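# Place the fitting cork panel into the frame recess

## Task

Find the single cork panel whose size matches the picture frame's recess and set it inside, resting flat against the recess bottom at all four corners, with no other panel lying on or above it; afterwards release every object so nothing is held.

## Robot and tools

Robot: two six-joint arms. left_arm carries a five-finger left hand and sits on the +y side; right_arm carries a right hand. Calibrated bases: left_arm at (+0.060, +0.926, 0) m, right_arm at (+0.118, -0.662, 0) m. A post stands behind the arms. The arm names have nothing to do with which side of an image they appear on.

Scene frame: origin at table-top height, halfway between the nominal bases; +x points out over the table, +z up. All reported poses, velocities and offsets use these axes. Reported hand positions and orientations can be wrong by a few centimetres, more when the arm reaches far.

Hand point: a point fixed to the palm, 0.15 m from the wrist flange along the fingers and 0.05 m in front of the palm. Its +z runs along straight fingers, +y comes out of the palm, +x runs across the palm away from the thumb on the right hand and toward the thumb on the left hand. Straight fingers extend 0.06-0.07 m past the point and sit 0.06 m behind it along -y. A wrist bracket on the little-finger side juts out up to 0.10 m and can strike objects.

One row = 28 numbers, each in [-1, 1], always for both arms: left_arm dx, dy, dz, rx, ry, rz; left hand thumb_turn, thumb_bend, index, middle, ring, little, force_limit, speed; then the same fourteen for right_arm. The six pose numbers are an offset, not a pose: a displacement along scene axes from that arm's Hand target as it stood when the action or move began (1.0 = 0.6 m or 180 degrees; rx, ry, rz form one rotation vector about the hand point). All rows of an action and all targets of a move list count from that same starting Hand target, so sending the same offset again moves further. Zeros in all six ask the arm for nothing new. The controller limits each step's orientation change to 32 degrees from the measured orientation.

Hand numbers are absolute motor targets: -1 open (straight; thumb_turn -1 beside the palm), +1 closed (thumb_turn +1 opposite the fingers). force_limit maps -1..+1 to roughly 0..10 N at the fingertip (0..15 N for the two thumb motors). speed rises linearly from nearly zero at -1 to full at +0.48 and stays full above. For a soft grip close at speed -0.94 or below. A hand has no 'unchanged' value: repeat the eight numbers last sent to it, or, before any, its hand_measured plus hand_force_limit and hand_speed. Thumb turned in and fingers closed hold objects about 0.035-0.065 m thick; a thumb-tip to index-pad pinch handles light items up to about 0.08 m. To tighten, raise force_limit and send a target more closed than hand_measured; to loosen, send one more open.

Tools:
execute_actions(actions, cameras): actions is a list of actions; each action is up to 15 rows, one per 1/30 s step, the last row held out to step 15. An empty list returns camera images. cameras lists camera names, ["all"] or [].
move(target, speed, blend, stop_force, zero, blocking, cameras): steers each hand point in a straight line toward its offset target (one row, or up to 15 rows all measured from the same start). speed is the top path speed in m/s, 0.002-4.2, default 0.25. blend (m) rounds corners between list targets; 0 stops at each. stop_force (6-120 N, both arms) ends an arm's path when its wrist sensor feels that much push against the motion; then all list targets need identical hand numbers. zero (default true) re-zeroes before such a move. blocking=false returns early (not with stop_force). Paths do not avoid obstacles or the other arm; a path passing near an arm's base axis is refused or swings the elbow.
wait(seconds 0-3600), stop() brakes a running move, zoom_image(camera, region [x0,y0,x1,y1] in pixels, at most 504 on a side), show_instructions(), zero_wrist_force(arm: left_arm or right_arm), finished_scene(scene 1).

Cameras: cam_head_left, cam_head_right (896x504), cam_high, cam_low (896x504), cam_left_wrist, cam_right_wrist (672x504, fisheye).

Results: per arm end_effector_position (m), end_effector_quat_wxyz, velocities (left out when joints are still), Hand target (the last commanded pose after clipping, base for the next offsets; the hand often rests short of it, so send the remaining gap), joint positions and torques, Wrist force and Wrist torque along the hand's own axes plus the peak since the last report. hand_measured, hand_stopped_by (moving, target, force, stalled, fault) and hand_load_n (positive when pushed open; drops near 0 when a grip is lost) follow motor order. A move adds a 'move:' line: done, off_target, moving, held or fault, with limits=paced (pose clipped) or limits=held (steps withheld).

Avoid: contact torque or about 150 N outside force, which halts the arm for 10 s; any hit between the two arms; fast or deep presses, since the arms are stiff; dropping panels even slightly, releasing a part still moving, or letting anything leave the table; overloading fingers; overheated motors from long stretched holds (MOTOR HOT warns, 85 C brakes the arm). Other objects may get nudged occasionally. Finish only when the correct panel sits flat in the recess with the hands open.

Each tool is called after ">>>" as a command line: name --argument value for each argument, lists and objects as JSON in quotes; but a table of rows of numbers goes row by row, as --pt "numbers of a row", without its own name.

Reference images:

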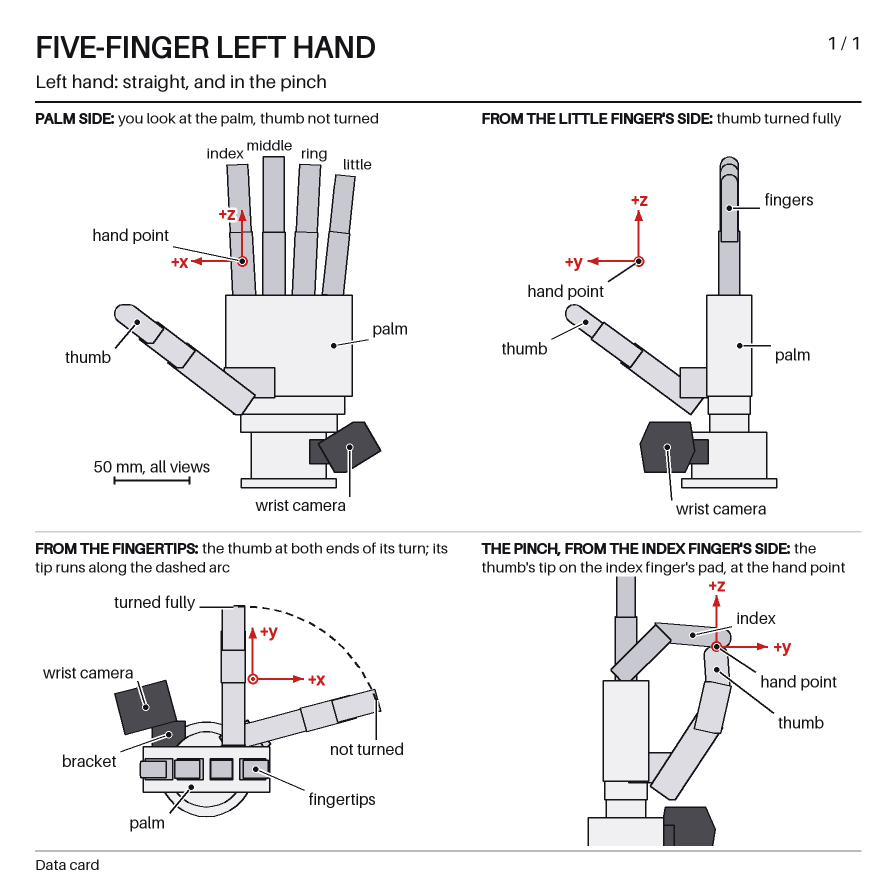

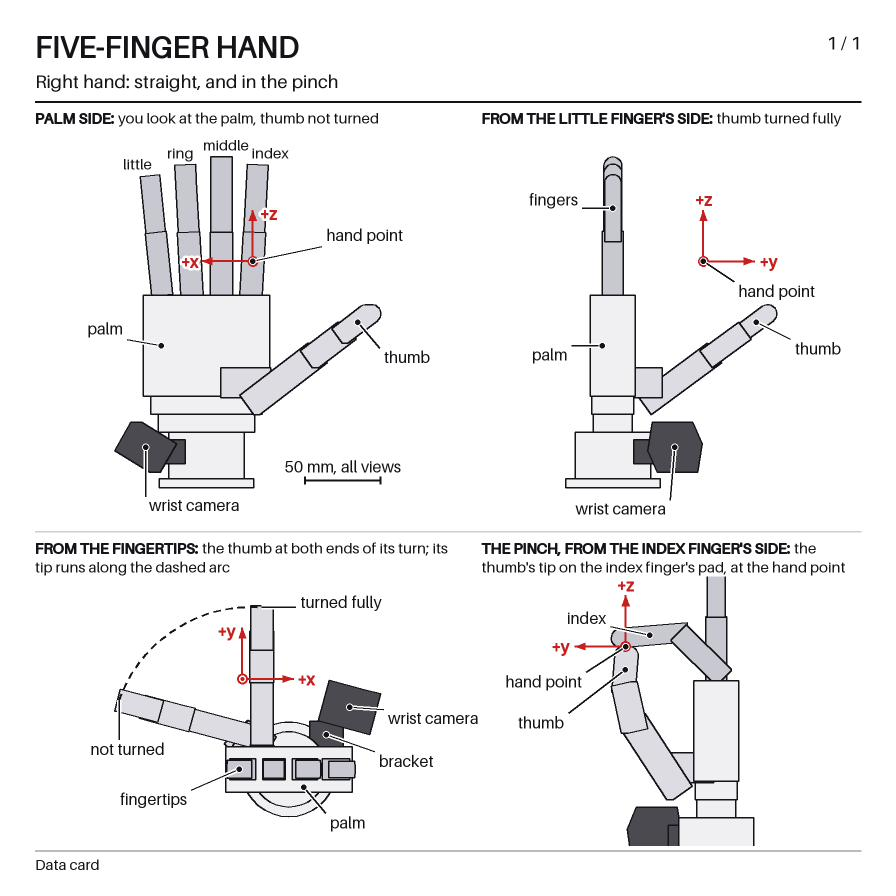

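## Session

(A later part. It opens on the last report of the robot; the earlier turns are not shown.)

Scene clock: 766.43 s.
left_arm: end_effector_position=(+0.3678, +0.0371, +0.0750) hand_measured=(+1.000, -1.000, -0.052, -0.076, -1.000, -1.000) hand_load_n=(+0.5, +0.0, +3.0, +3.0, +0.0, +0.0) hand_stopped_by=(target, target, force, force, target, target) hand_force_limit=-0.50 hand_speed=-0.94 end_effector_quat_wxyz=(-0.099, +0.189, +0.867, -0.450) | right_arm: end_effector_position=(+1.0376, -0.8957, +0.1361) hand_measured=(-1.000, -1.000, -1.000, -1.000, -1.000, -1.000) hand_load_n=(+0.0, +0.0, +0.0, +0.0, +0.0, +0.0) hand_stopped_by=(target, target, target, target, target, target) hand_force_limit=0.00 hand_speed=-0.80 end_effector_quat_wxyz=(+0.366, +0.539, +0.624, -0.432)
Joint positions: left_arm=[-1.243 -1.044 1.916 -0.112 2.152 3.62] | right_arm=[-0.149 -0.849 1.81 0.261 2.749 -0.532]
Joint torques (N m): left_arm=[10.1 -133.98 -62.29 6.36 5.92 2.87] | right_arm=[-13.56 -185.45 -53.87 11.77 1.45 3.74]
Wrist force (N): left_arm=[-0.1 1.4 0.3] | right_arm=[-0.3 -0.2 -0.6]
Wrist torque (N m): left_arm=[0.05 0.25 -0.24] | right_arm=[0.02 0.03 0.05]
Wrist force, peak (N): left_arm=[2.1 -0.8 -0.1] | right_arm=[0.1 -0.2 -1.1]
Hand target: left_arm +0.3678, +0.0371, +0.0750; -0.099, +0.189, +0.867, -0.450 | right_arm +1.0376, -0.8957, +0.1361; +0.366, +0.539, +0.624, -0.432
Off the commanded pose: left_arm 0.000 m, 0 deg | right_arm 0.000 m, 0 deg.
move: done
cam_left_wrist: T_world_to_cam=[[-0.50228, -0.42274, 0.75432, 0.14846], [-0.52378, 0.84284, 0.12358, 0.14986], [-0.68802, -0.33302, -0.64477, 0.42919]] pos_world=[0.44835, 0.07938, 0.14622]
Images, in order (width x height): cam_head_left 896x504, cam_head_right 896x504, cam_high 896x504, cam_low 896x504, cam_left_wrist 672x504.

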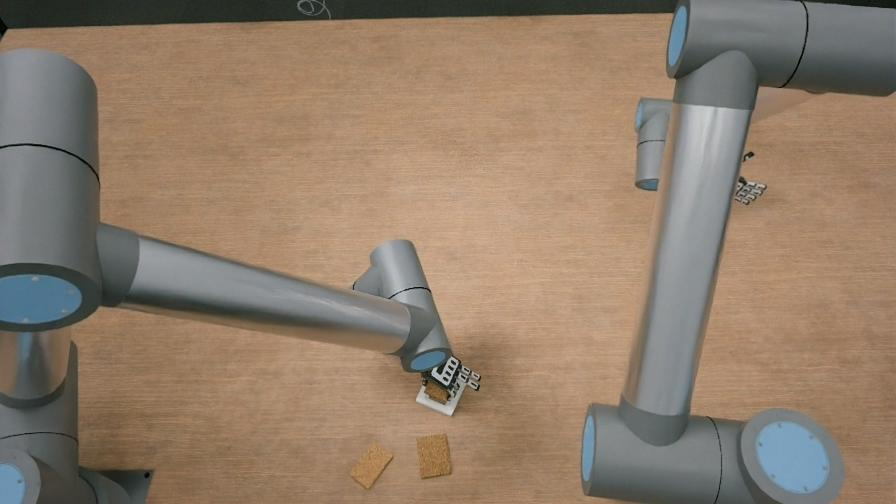

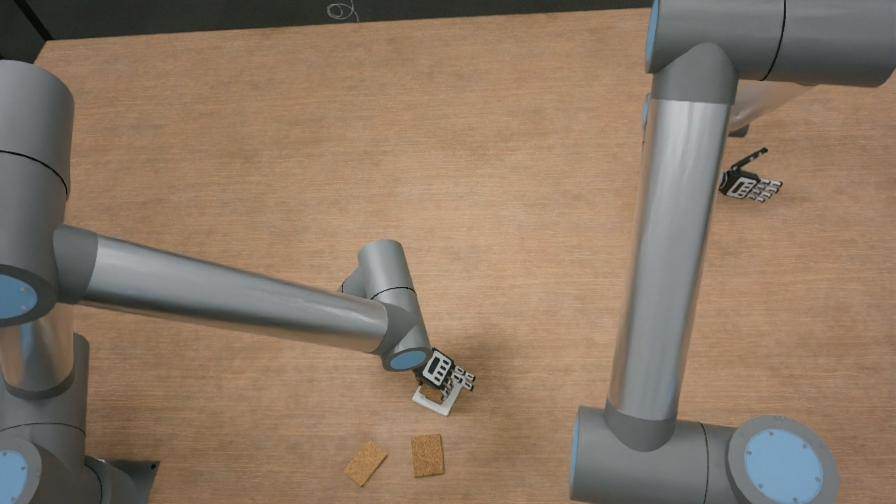

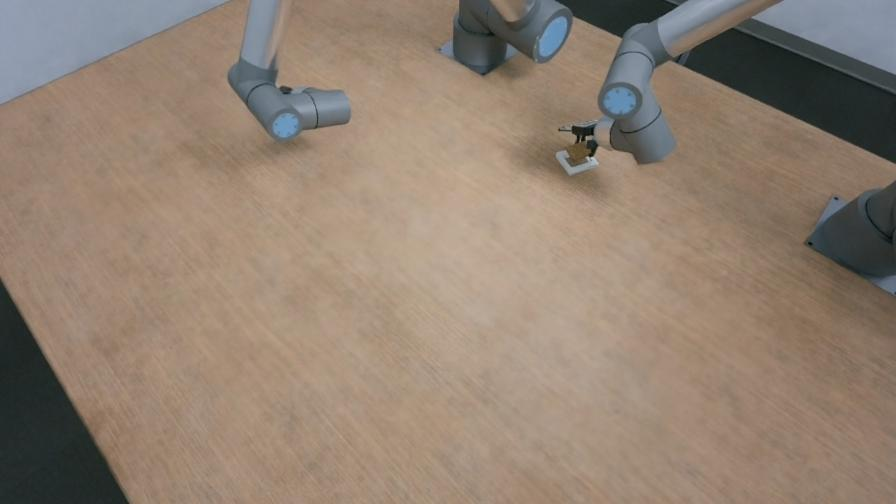

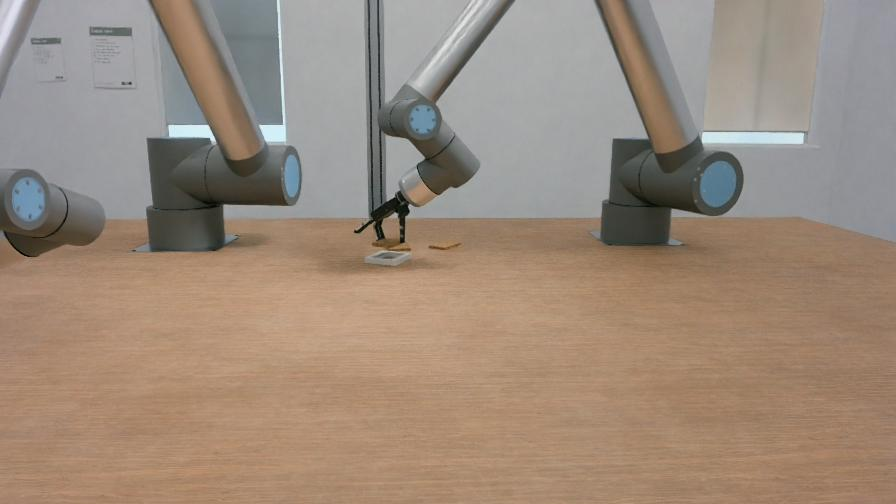

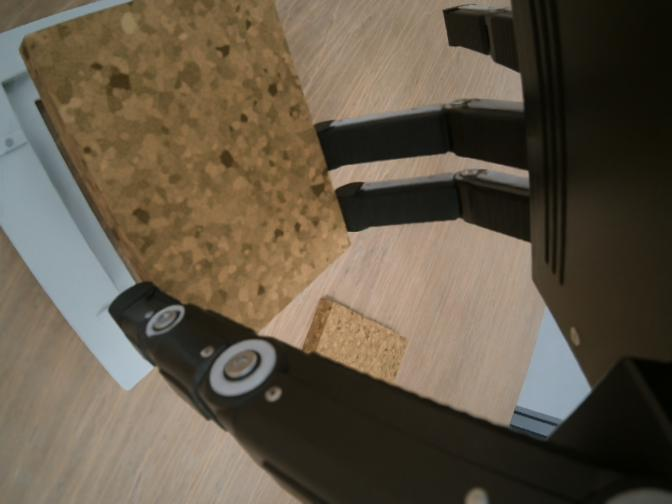

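>>> move --target '[0, 0, -0.0483, 0, 0, 0, 1, -1, 0.1, 0.1, -1, -1, -0.5, -0.94, 0, 0, 0, 0, 0, 0, -1, -1, -1, -1, -1, -1, 0, -0.8]' --speed 0.05 --cameras '["cam_left_wrist", "cam_low", "cam_head_left", "cam_head_right", "cam_high"]'

>>> zoom_image --camera "cam_head_left" --region '[400, 350, 480, 430]'

>>> zoom_image --camera "cam_low" --region '[355, 230, 425, 272]'

>>> zoom_image --camera "cam_high" --region '[545, 130, 615, 186]'

>>> zoom_image --camera "cam_left_wrist" --region '[0, 0, 400, 400]'

Scene clock: 783.53 s.
left_arm: end_effector_position=(+0.3678, +0.0371, +0.0463) hand_measured=(+1.000, -1.000, -0.052, -0.076, -1.000, -1.000) hand_load_n=(+0.0, +0.0, +3.0, +3.0, +0.0, +0.0) hand_stopped_by=(target, target, force, force, target, target) hand_force_limit=-0.50 hand_speed=-0.94 end_effector_quat_wxyz=(-0.099, +0.189, +0.867, -0.450) end_effector_velocity=(+0.000, -0.001, -0.005) end_effector_angular_velocity=(+0.001, -0.001, -0.001) | right_arm: end_effector_position=(+1.0376, -0.8957, +0.1361) hand_measured=(-1.000, -1.000, -1.000, -1.000, -1.000, -1.000) hand_load_n=(+0.0, +0.0, +0.0, +0.0, +0.0, +0.0) hand_stopped_by=(target, target, target, target, target, target) hand_force_limit=0.00 hand_speed=-0.80 end_effector_quat_wxyz=(+0.366, +0.539, +0.624, -0.432)
Joint positions: left_arm=[-1.243 -1.016 1.924 -0.148 2.152 3.621] | right_arm=[-0.149 -0.849 1.81 0.261 2.749 -0.532]
Joint velocities: left_arm=[0 0.006 -0.001 -0.002 0 0.002] | right_arm=[within noise]
Joint torques (N m): left_arm=[12.68 -132.03 -37.89 0 6.45 1.79] | right_arm=[-13.86 -184.52 -53.47 11.86 1.61 3.53]
Wrist force (N): left_arm=[-0.7 1.7 0.5] | right_arm=[0.3 0.2 -0.1]
Wrist torque (N m): left_arm=[0.08 0.36 -0.24] | right_arm=[0.06 -0.09 0.10]
Wrist force, peak (N): left_arm=[-0.5 1.7 0.9] | right_arm=[-0.3 -0.3 -0.9]
Hand target: left_arm +0.3678, +0.0371, +0.0460; -0.099, +0.189, +0.867, -0.450 | right_arm +1.0376, -0.8957, +0.1361; +0.366, +0.539, +0.624, -0.432
Off the commanded pose: left_arm 0.000 m, 0 deg | right_arm 0.000 m, 0 deg.
move: done
cam_left_wrist: T_world_to_cam=[[-0.50251, -0.42258, 0.75426, 0.17018], [-0.52346, 0.84304, 0.12359, 0.15329], [-0.6881, -0.33272, -0.64484, 0.41084]] pos_world=[0.44845, 0.07938, 0.11762]
Images, in order (width x height): cam_head_left 896x504, cam_head_right 896x504, cam_high 896x504, cam_low 896x504, cam_left_wrist 672x504.

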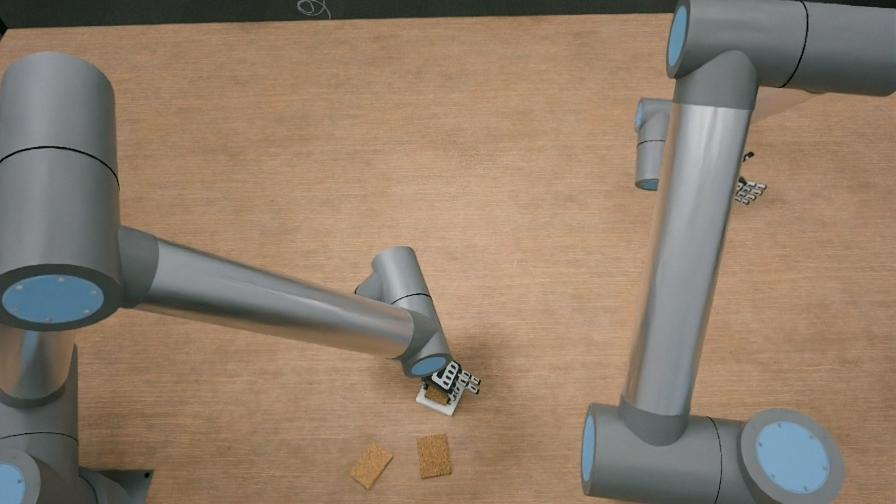

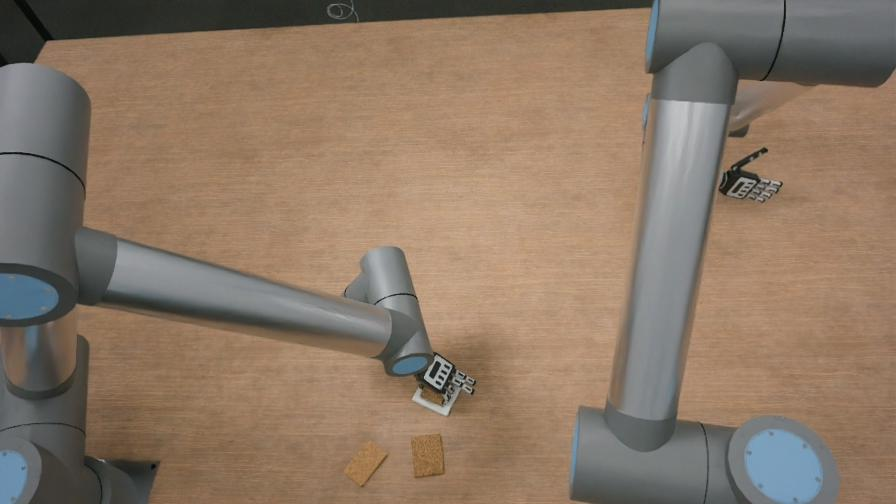

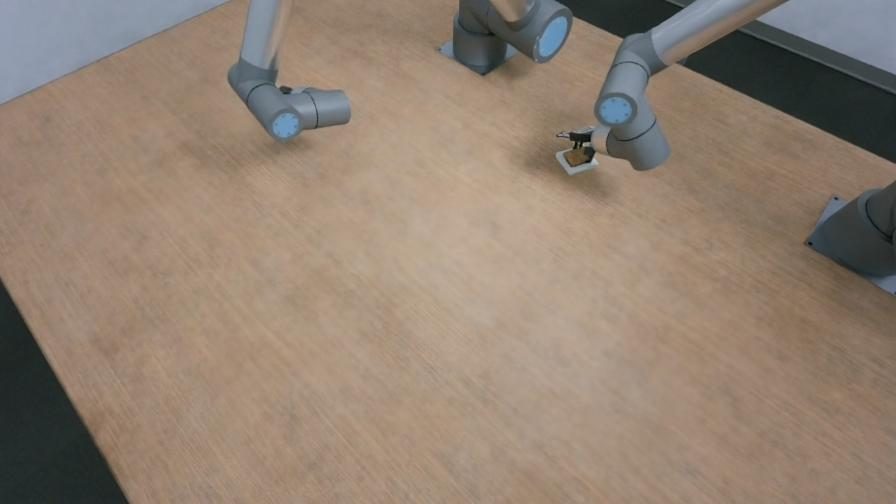

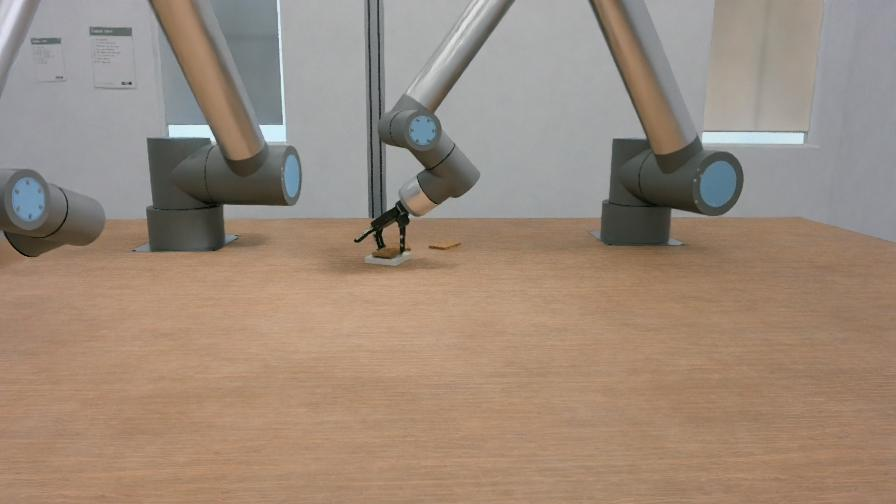

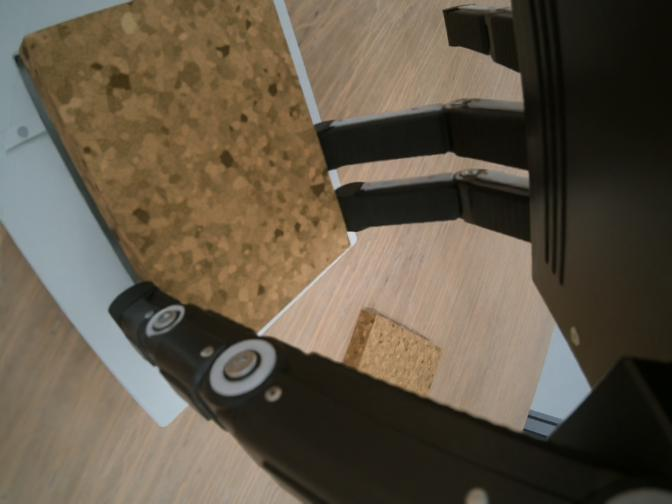

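Scaled by 6.300 from the camera's image (finer frame: 1280x720).

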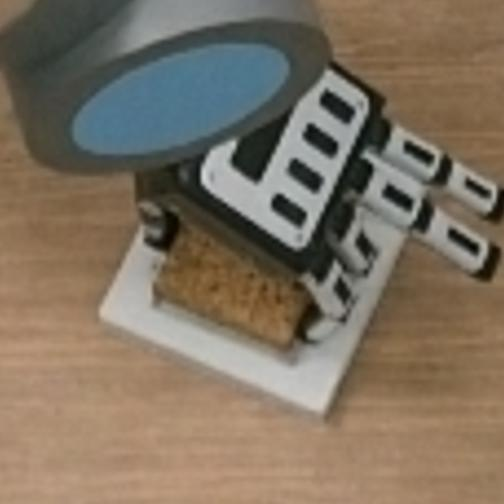

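Scaled by 7.200 from the camera's image (finer frame: 1280x720).

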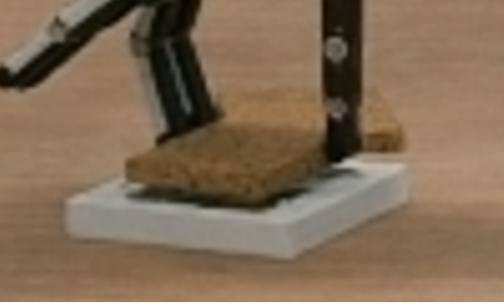

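Scaled by 7.200 from the camera's image (finer frame: 1280x720).

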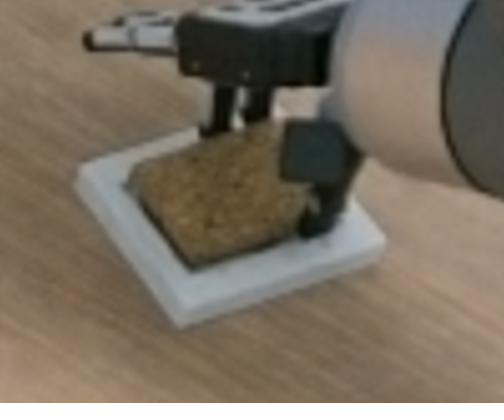

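Scaled by 1.260 from the camera's image (finer frame: 960x720).

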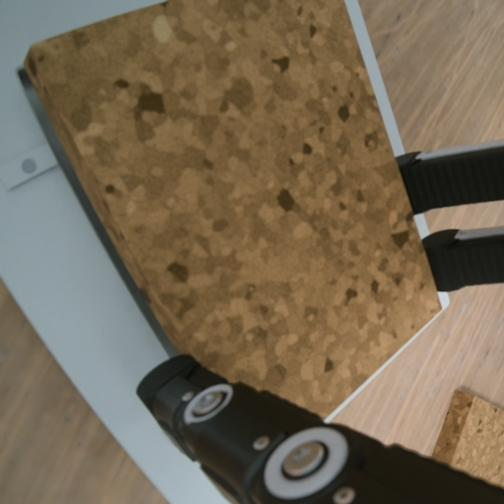

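>>> move --pt "0 0 0.0117 0 0 0 1 -1 0.1 0.1 -1 -1 -0.5 -0.94 0 0 0 0 0 0 -1 -1 -1 -1 -1 -1 0 -0.8" --pt "0.0058 -0.005 0.0117 0.0186 0.0404 0.0056 1 -1 0.1 0.1 -1 -1 -0.5 -0.94 0 0 0 0 0 0 -1 -1 -1 -1 -1 -1 0 -0.8" --speed 0.04 --cameras '["cam_left_wrist", "cam_low", "cam_head_left", "cam_high"]'

>>> zoom_image --camera "cam_head_left" --region '[400, 350, 480, 430]'

>>> zoom_image --camera "cam_low" --region '[355, 230, 425, 272]'

>>> zoom_image --camera "cam_high" --region '[545, 130, 615, 186]'

>>> zoom_image --camera "cam_left_wrist" --region '[0, 0, 400, 400]'

Scene clock: 897.77 s.
left_arm: end_effector_position=(+0.3713, +0.0341, +0.0530) hand_measured=(+1.000, -1.000, -0.052, -0.076, -1.000, -1.000) hand_load_n=(+0.0, +0.5, +3.0, +3.0, +0.0, +0.0) hand_stopped_by=(target, target, force, force, target, target) hand_force_limit=-0.50 hand_speed=-0.94 end_effector_quat_wxyz=(-0.155, +0.150, +0.874, -0.436) | right_arm: end_effector_position=(+1.0376, -0.8957, +0.1361) hand_measured=(-1.000, -1.000, -1.000, -1.000, -1.000, -1.000) hand_load_n=(+0.0, +0.0, +0.0, +0.0, -0.5, +0.0) hand_stopped_by=(target, target, target, target, target, target) hand_force_limit=0.00 hand_speed=-0.80 end_effector_quat_wxyz=(+0.366, +0.539, +0.624, -0.432)
Joint positions: left_arm=[-1.214 -0.986 1.873 -0.078 2.232 3.542] | right_arm=[-0.149 -0.849 1.81 0.261 2.749 -0.532]
Joint torques (N m): left_arm=[12.73 -147.49 -56.54 7.83 6.8 -3.65] | right_arm=[-14.92 -186.54 -52.5 11.73 2.12 3.67]
Wrist force (N): left_arm=[-0.3 1.2 0.8] | right_arm=[0.3 -0.2 -0.5]
Wrist torque (N m): left_arm=[0.05 0.37 0.14] | right_arm=[0.02 -0.08 0.09]
Wrist force, peak (N): left_arm=[-1.1 1.6 0.8] | right_arm=[0.5 0.0 -0.8]
Hand target: left_arm +0.3713, +0.0341, +0.0530; -0.155, +0.149, +0.874, -0.436 | right_arm +1.0376, -0.8957, +0.1361; +0.366, +0.539, +0.624, -0.432
Off the commanded pose: left_arm 0.000 m, 0 deg | right_arm 0.000 m, 0 deg.
move: done
cam_left_wrist: T_world_to_cam=[[-0.39714, -0.47536, 0.78506, 0.12669], [-0.51528, 0.82335, 0.23789, 0.14829], [-0.75946, -0.31005, -0.57192, 0.43842]] pos_world=[0.45969, 0.07406, 0.11601]
Images, in order (width x height): cam_head_left 896x504, cam_high 896x504, cam_low 896x504, cam_left_wrist 672x504.

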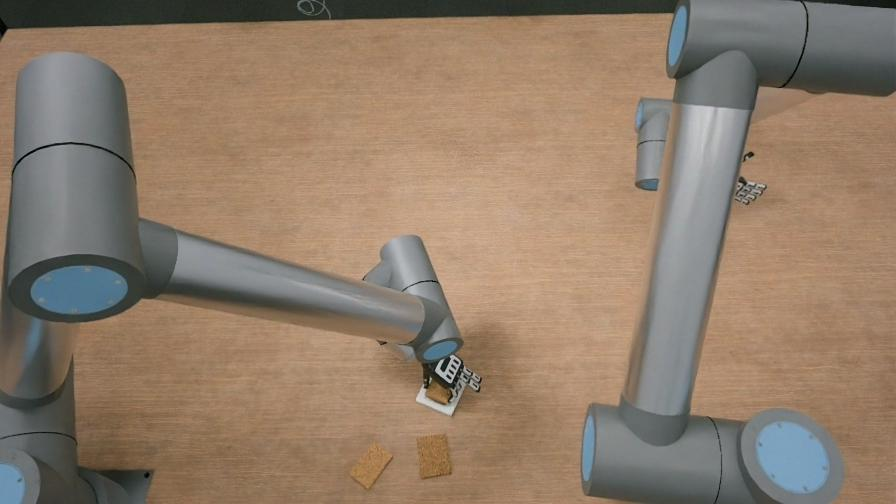

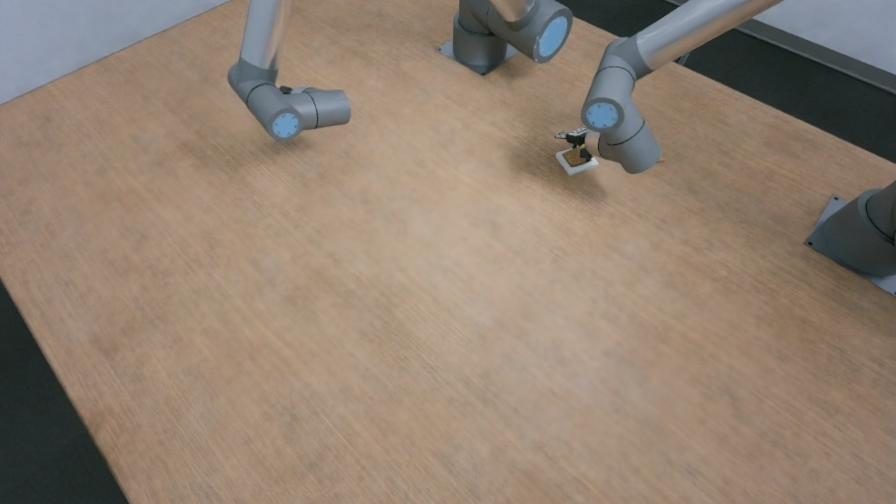

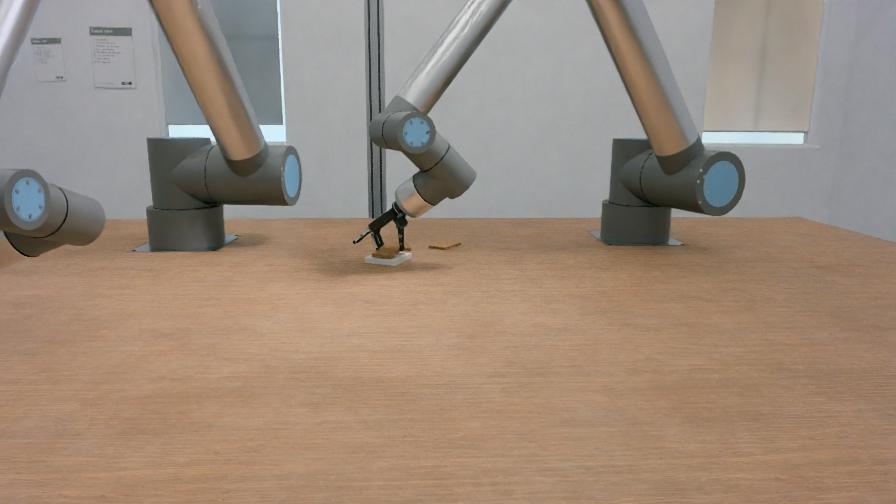

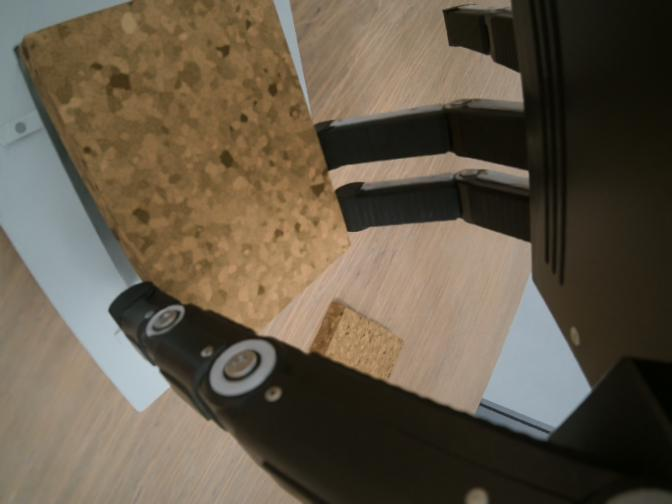

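Scaled by 6.300 from the camera's image (finer frame: 1280x720).

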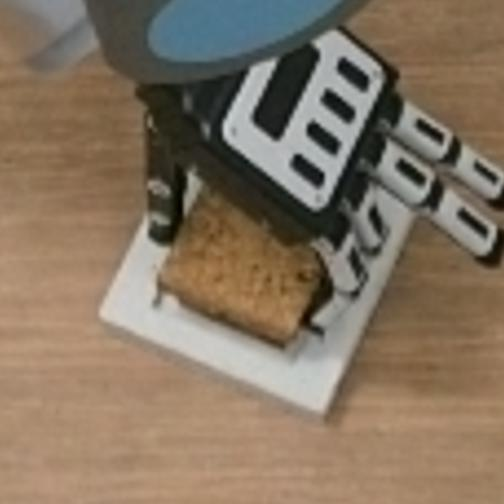

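Scaled by 7.200 from the camera's image (finer frame: 1280x720).

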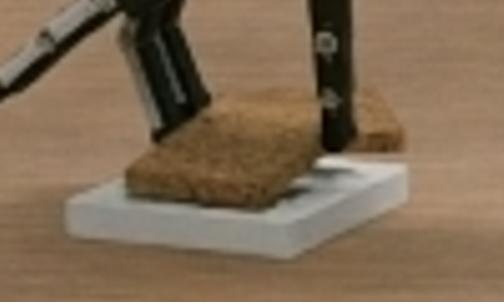

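Scaled by 7.200 from the camera's image (finer frame: 1280x720).

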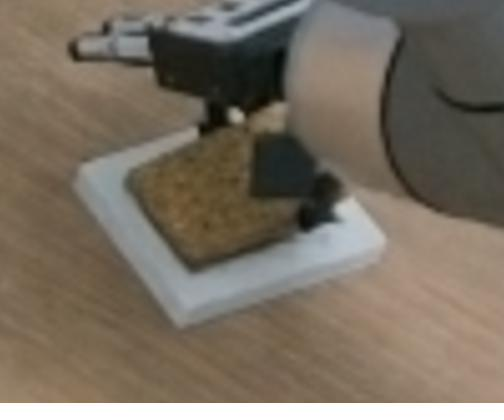

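Scaled by 1.260 from the camera's image (finer frame: 960x720).

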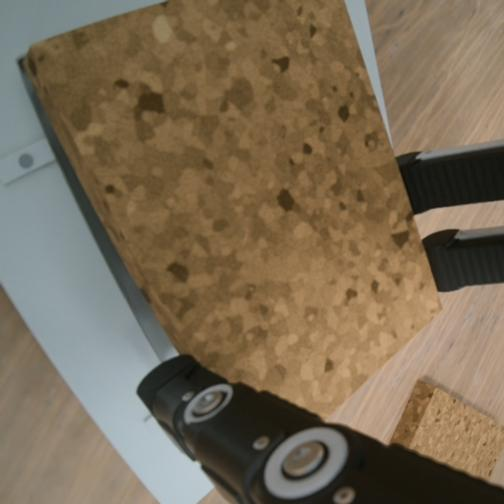

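>>> move --target '[0, 0, -0.0267, 0, 0, 0, 1, -1, 0.1, 0.1, -1, -1, -0.5, -0.94, 0, 0, 0, 0, 0, 0, -1, -1, -1, -1, -1, -1, 0, -0.8]' --speed 0.003 --stop_force 6 --cameras '["cam_left_wrist", "cam_low", "cam_head_left", "cam_high"]'

>>> zoom_image --camera "cam_head_left" --region '[400, 350, 480, 430]'

>>> zoom_image --camera "cam_low" --region '[355, 230, 425, 272]'

>>> zoom_image --camera "cam_high" --region '[545, 130, 615, 186]'

>>> zoom_image --camera "cam_left_wrist" --region '[0, 0, 400, 400]'

Scene clock: 913.70 s.
left_arm: end_effector_position=(+0.3713, +0.0341, +0.0418) hand_measured=(+1.000, -1.000, -0.052, -0.076, -1.000, -1.000) hand_load_n=(+1.0, +0.0, +0.0, +3.0, +0.0, +0.0) hand_stopped_by=(target, target, force, force, target, target) hand_force_limit=-0.50 hand_speed=-0.94 end_effector_quat_wxyz=(-0.155, +0.149, +0.874, -0.436) | right_arm: end_effector_position=(+1.0376, -0.8957, +0.1361) hand_measured=(-1.000, -1.000, -1.000, -1.000, -1.000, -1.000) hand_load_n=(+0.0, +0.0, -0.5, +0.0, +0.0, +0.0) hand_stopped_by=(target, target, target, target, target, target) hand_force_limit=0.00 hand_speed=-0.80 end_effector_quat_wxyz=(+0.366, +0.539, +0.624, -0.432)
Joint positions: left_arm=[-1.214 -0.975 1.876 -0.091 2.232 3.542] | right_arm=[-0.149 -0.849 1.81 0.261 2.749 -0.532]
Joint torques (N m): left_arm=[11.5 -185.76 -39.32 6.83 5.52 -1.09] | right_arm=[-13.56 -186.81 -53.71 11.44 2.17 3.61]
Wrist force (N): left_arm=[1.3 -5.9 -3.5] | right_arm=[0.4 0.4 -0.2]
Wrist torque (N m): left_arm=[0.16 0.31 0.34] | right_arm=[0.10 -0.09 0.12]
Wrist force, peak (N): left_arm=[1.2 -6.1 -3.8] | right_arm=[0.9 0.1 -0.5]
Hand target: left_arm +0.3713, +0.0341, +0.0419; -0.155, +0.149, +0.874, -0.436 (not the last commanded pose) | right_arm +1.0376, -0.8957, +0.1361; +0.366, +0.539, +0.624, -0.432
Off the commanded pose: left_arm 0.005 m, 0 deg | right_arm 0.000 m, 0 deg.
move: contact (left_arm)
cam_left_wrist: T_world_to_cam=[[-0.3966, -0.47565, 0.78515, 0.13528], [-0.51521, 0.82322, 0.23846, 0.15099], [-0.75978, -0.30995, -0.57155, 0.43203]] pos_world=[0.45969, 0.07396, 0.10471]
Images, in order (width x height): cam_head_left 896x504, cam_high 896x504, cam_low 896x504, cam_left_wrist 672x504.

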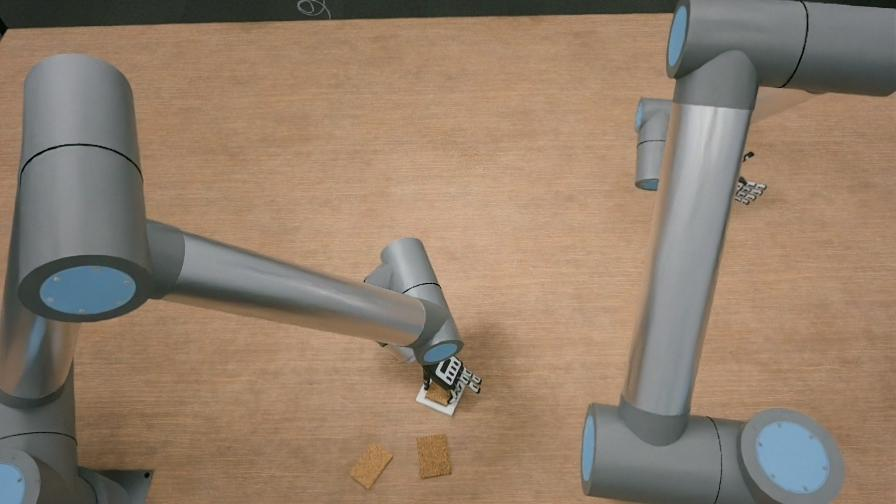

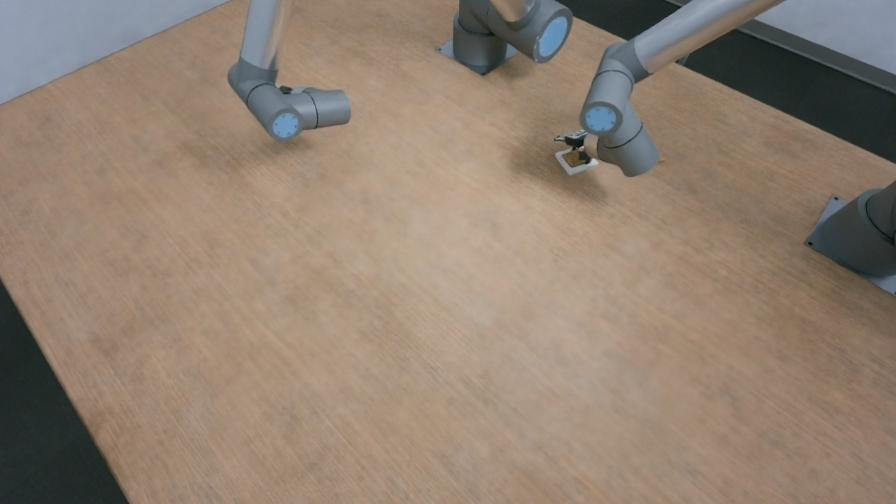

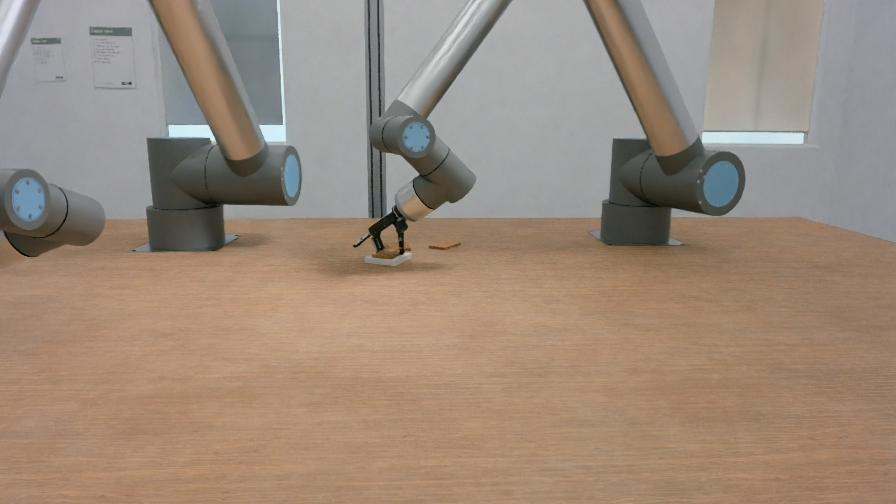

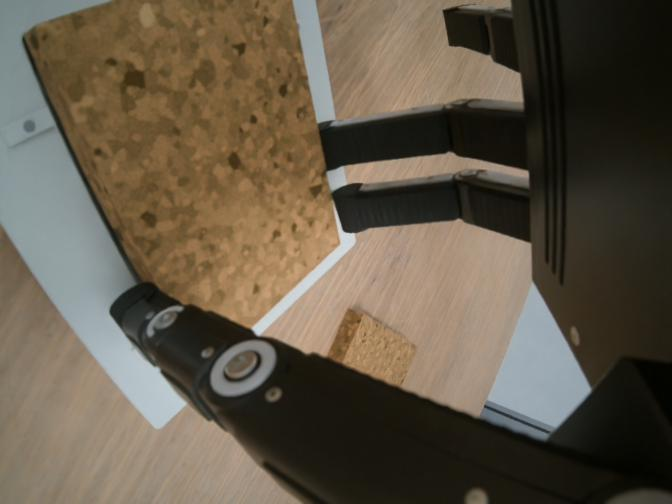

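Scaled by 6.300 from the camera's image (finer frame: 1280x720).

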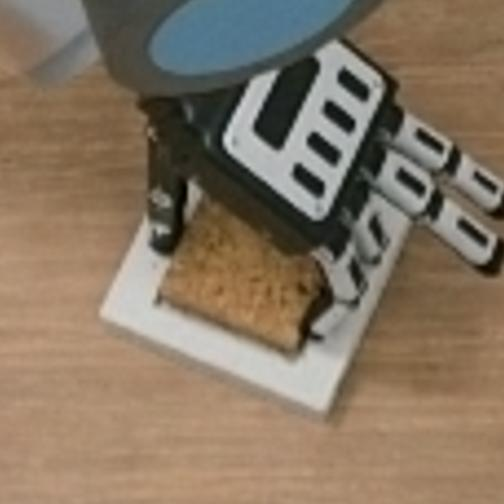

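Scaled by 7.200 from the camera's image (finer frame: 1280x720).

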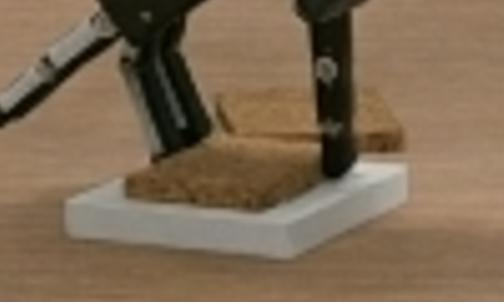

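Scaled by 7.200 from the camera's image (finer frame: 1280x720).

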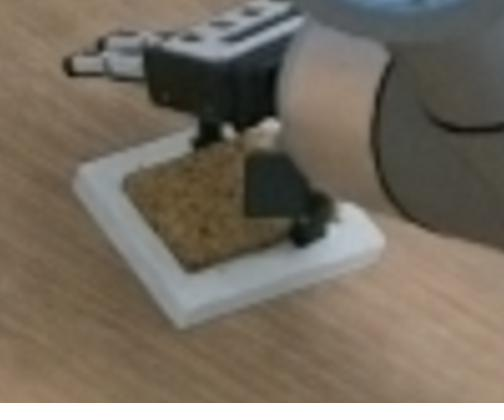

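Scaled by 1.260 from the camera's image (finer frame: 960x720).

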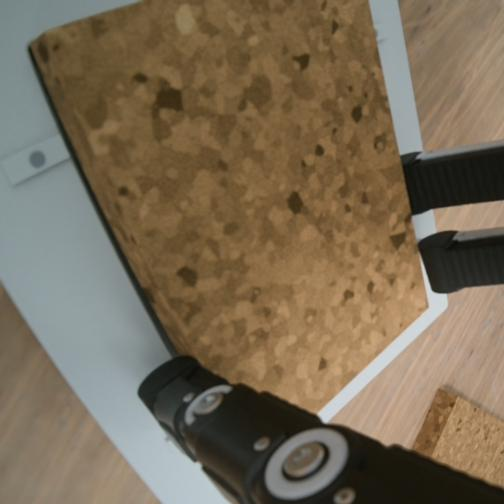

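>>> move --pt "0 0 0.0015 0 0 0 1 -1 0.1 0.1 -1 -1 -0.5 -0.94 0 0 0 0 0 0 -1 -1 -1 -1 -1 -1 0 -0.8" --pt "0 0 0.0015 0 0 0 1 -1 -0.16 -0.16 -1 -1 -0.5 -0.94 0 0 0 0 0 0 -1 -1 -1 -1 -1 -1 0 -0.8" --speed 0.01 --cameras '["cam_left_wrist", "cam_low", "cam_head_left", "cam_high"]'

>>> zoom_image --camera "cam_head_left" --region '[400, 350, 480, 430]'

>>> zoom_image --camera "cam_low" --region '[355, 230, 425, 272]'

>>> zoom_image --camera "cam_left_wrist" --region '[0, 0, 400, 400]'

Scene clock: 943.50 s.
left_arm: end_effector_position=(+0.3713, +0.0341, +0.0428) hand_measured=(+1.000, -1.000, -0.160, -0.160, -1.000, -1.000) hand_load_n=(+0.0, +0.0, +0.0, +0.0, +0.0, +0.0) hand_stopped_by=(target, target, target, target, target, target) hand_force_limit=-0.50 hand_speed=-0.94 end_effector_quat_wxyz=(-0.155, +0.149, +0.874, -0.436) | right_arm: end_effector_position=(+1.0376, -0.8957, +0.1361) hand_measured=(-1.000, -1.000, -1.000, -1.000, -1.000, -1.000) hand_load_n=(+0.0, +0.0, +0.0, +0.0, +0.0, +0.0) hand_stopped_by=(target, target, target, target, target, target) hand_force_limit=0.00 hand_speed=-0.80 end_effector_quat_wxyz=(+0.366, +0.539, +0.624, -0.432)
Joint positions: left_arm=[-1.214 -0.976 1.875 -0.09 2.232 3.542] | right_arm=[-0.149 -0.849 1.81 0.261 2.749 -0.532]
Joint torques (N m): left_arm=[9.06 -216.86 -59.07 7.22 4.85 -1.63] | right_arm=[-12.29 -182.6 -53.1 11.64 2.09 3.65]
Wrist force (N): left_arm=[-0.4 0.6 0.6] | right_arm=[0.5 0.4 -0.7]
Wrist torque (N m): left_arm=[-0.04 0.42 0.15] | right_arm=[0.14 -0.09 0.12]
Wrist force, peak (N): left_arm=[1.4 -6.1 -3.5] | right_arm=[-0.5 -0.4 -0.8]
Hand target: left_arm +0.3713, +0.0341, +0.0428; -0.155, +0.149, +0.874, -0.436 | right_arm +1.0376, -0.8957, +0.1361; +0.366, +0.539, +0.624, -0.432
Off the commanded pose: left_arm 0.000 m, 0 deg | right_arm 0.000 m, 0 deg.
move: done
cam_left_wrist: T_world_to_cam=[[-0.39664, -0.47558, 0.78517, 0.1345], [-0.51518, 0.82326, 0.2384, 0.15074], [-0.75978, -0.30995, -0.57155, 0.4326]] pos_world=[0.45969, 0.07396, 0.10571]
Images, in order (width x height): cam_head_left 896x504, cam_high 896x504, cam_low 896x504, cam_left_wrist 672x504.

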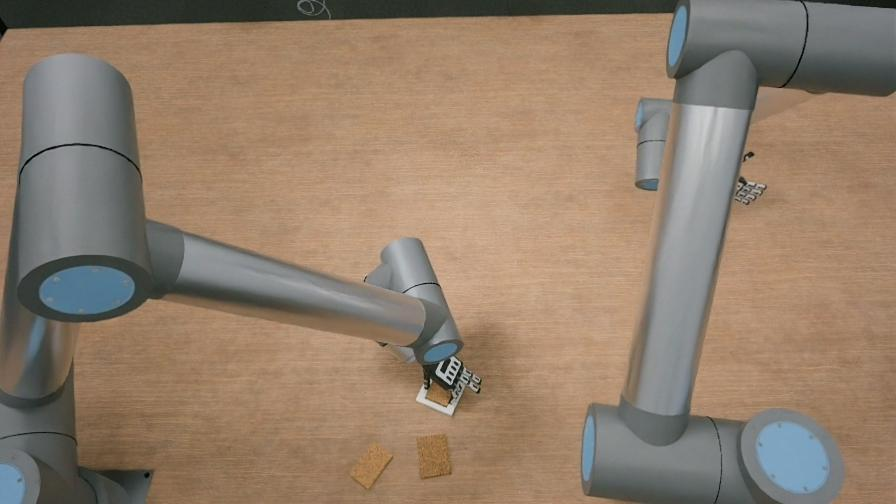

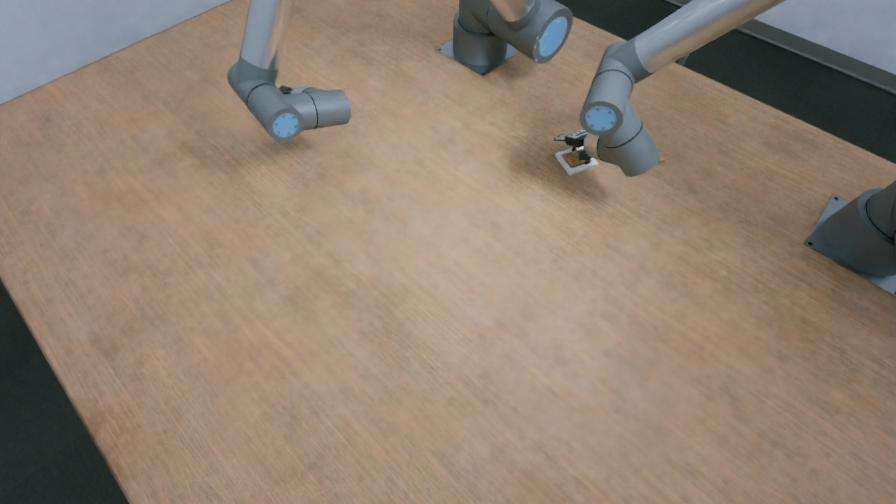

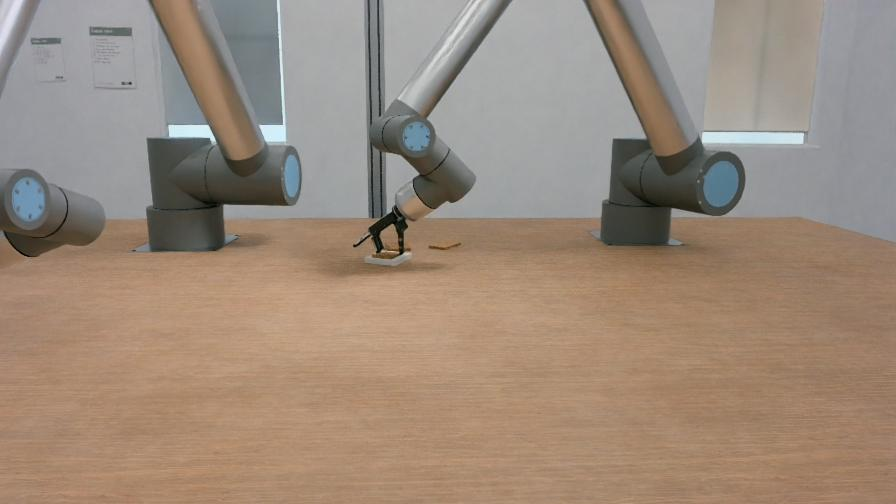

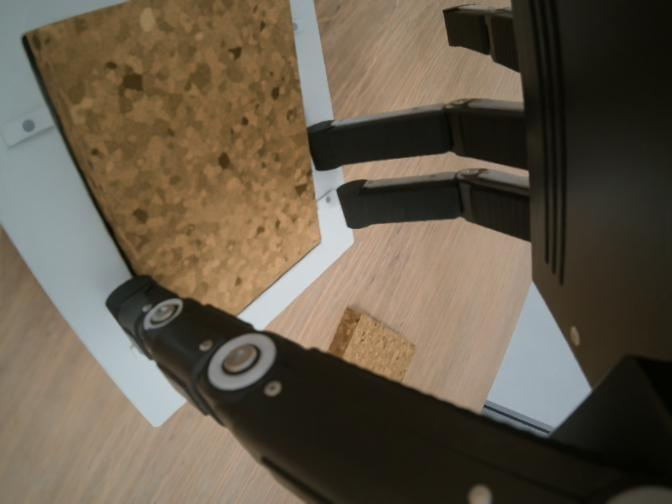

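Scaled by 6.300 from the camera's image (finer frame: 1280x720).

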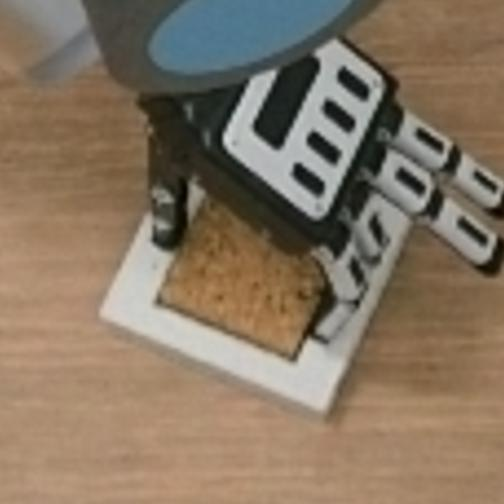

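Scaled by 7.200 from the camera's image (finer frame: 1280x720).

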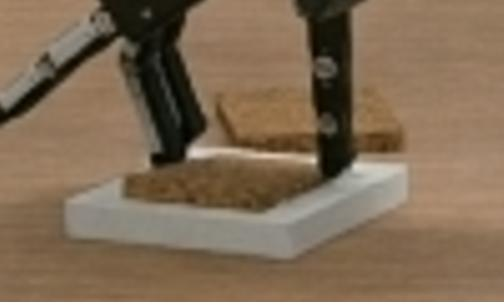

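Scaled by 1.260 from the camera's image (finer frame: 960x720).

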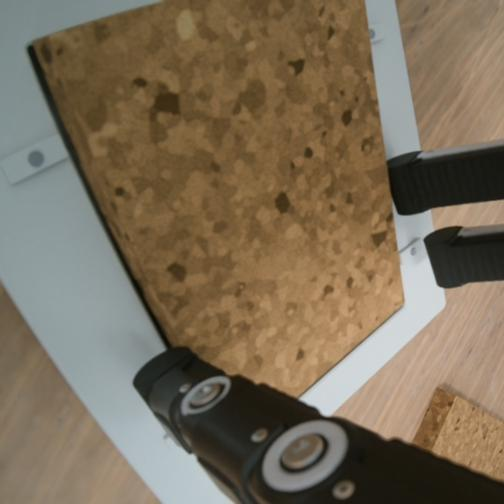

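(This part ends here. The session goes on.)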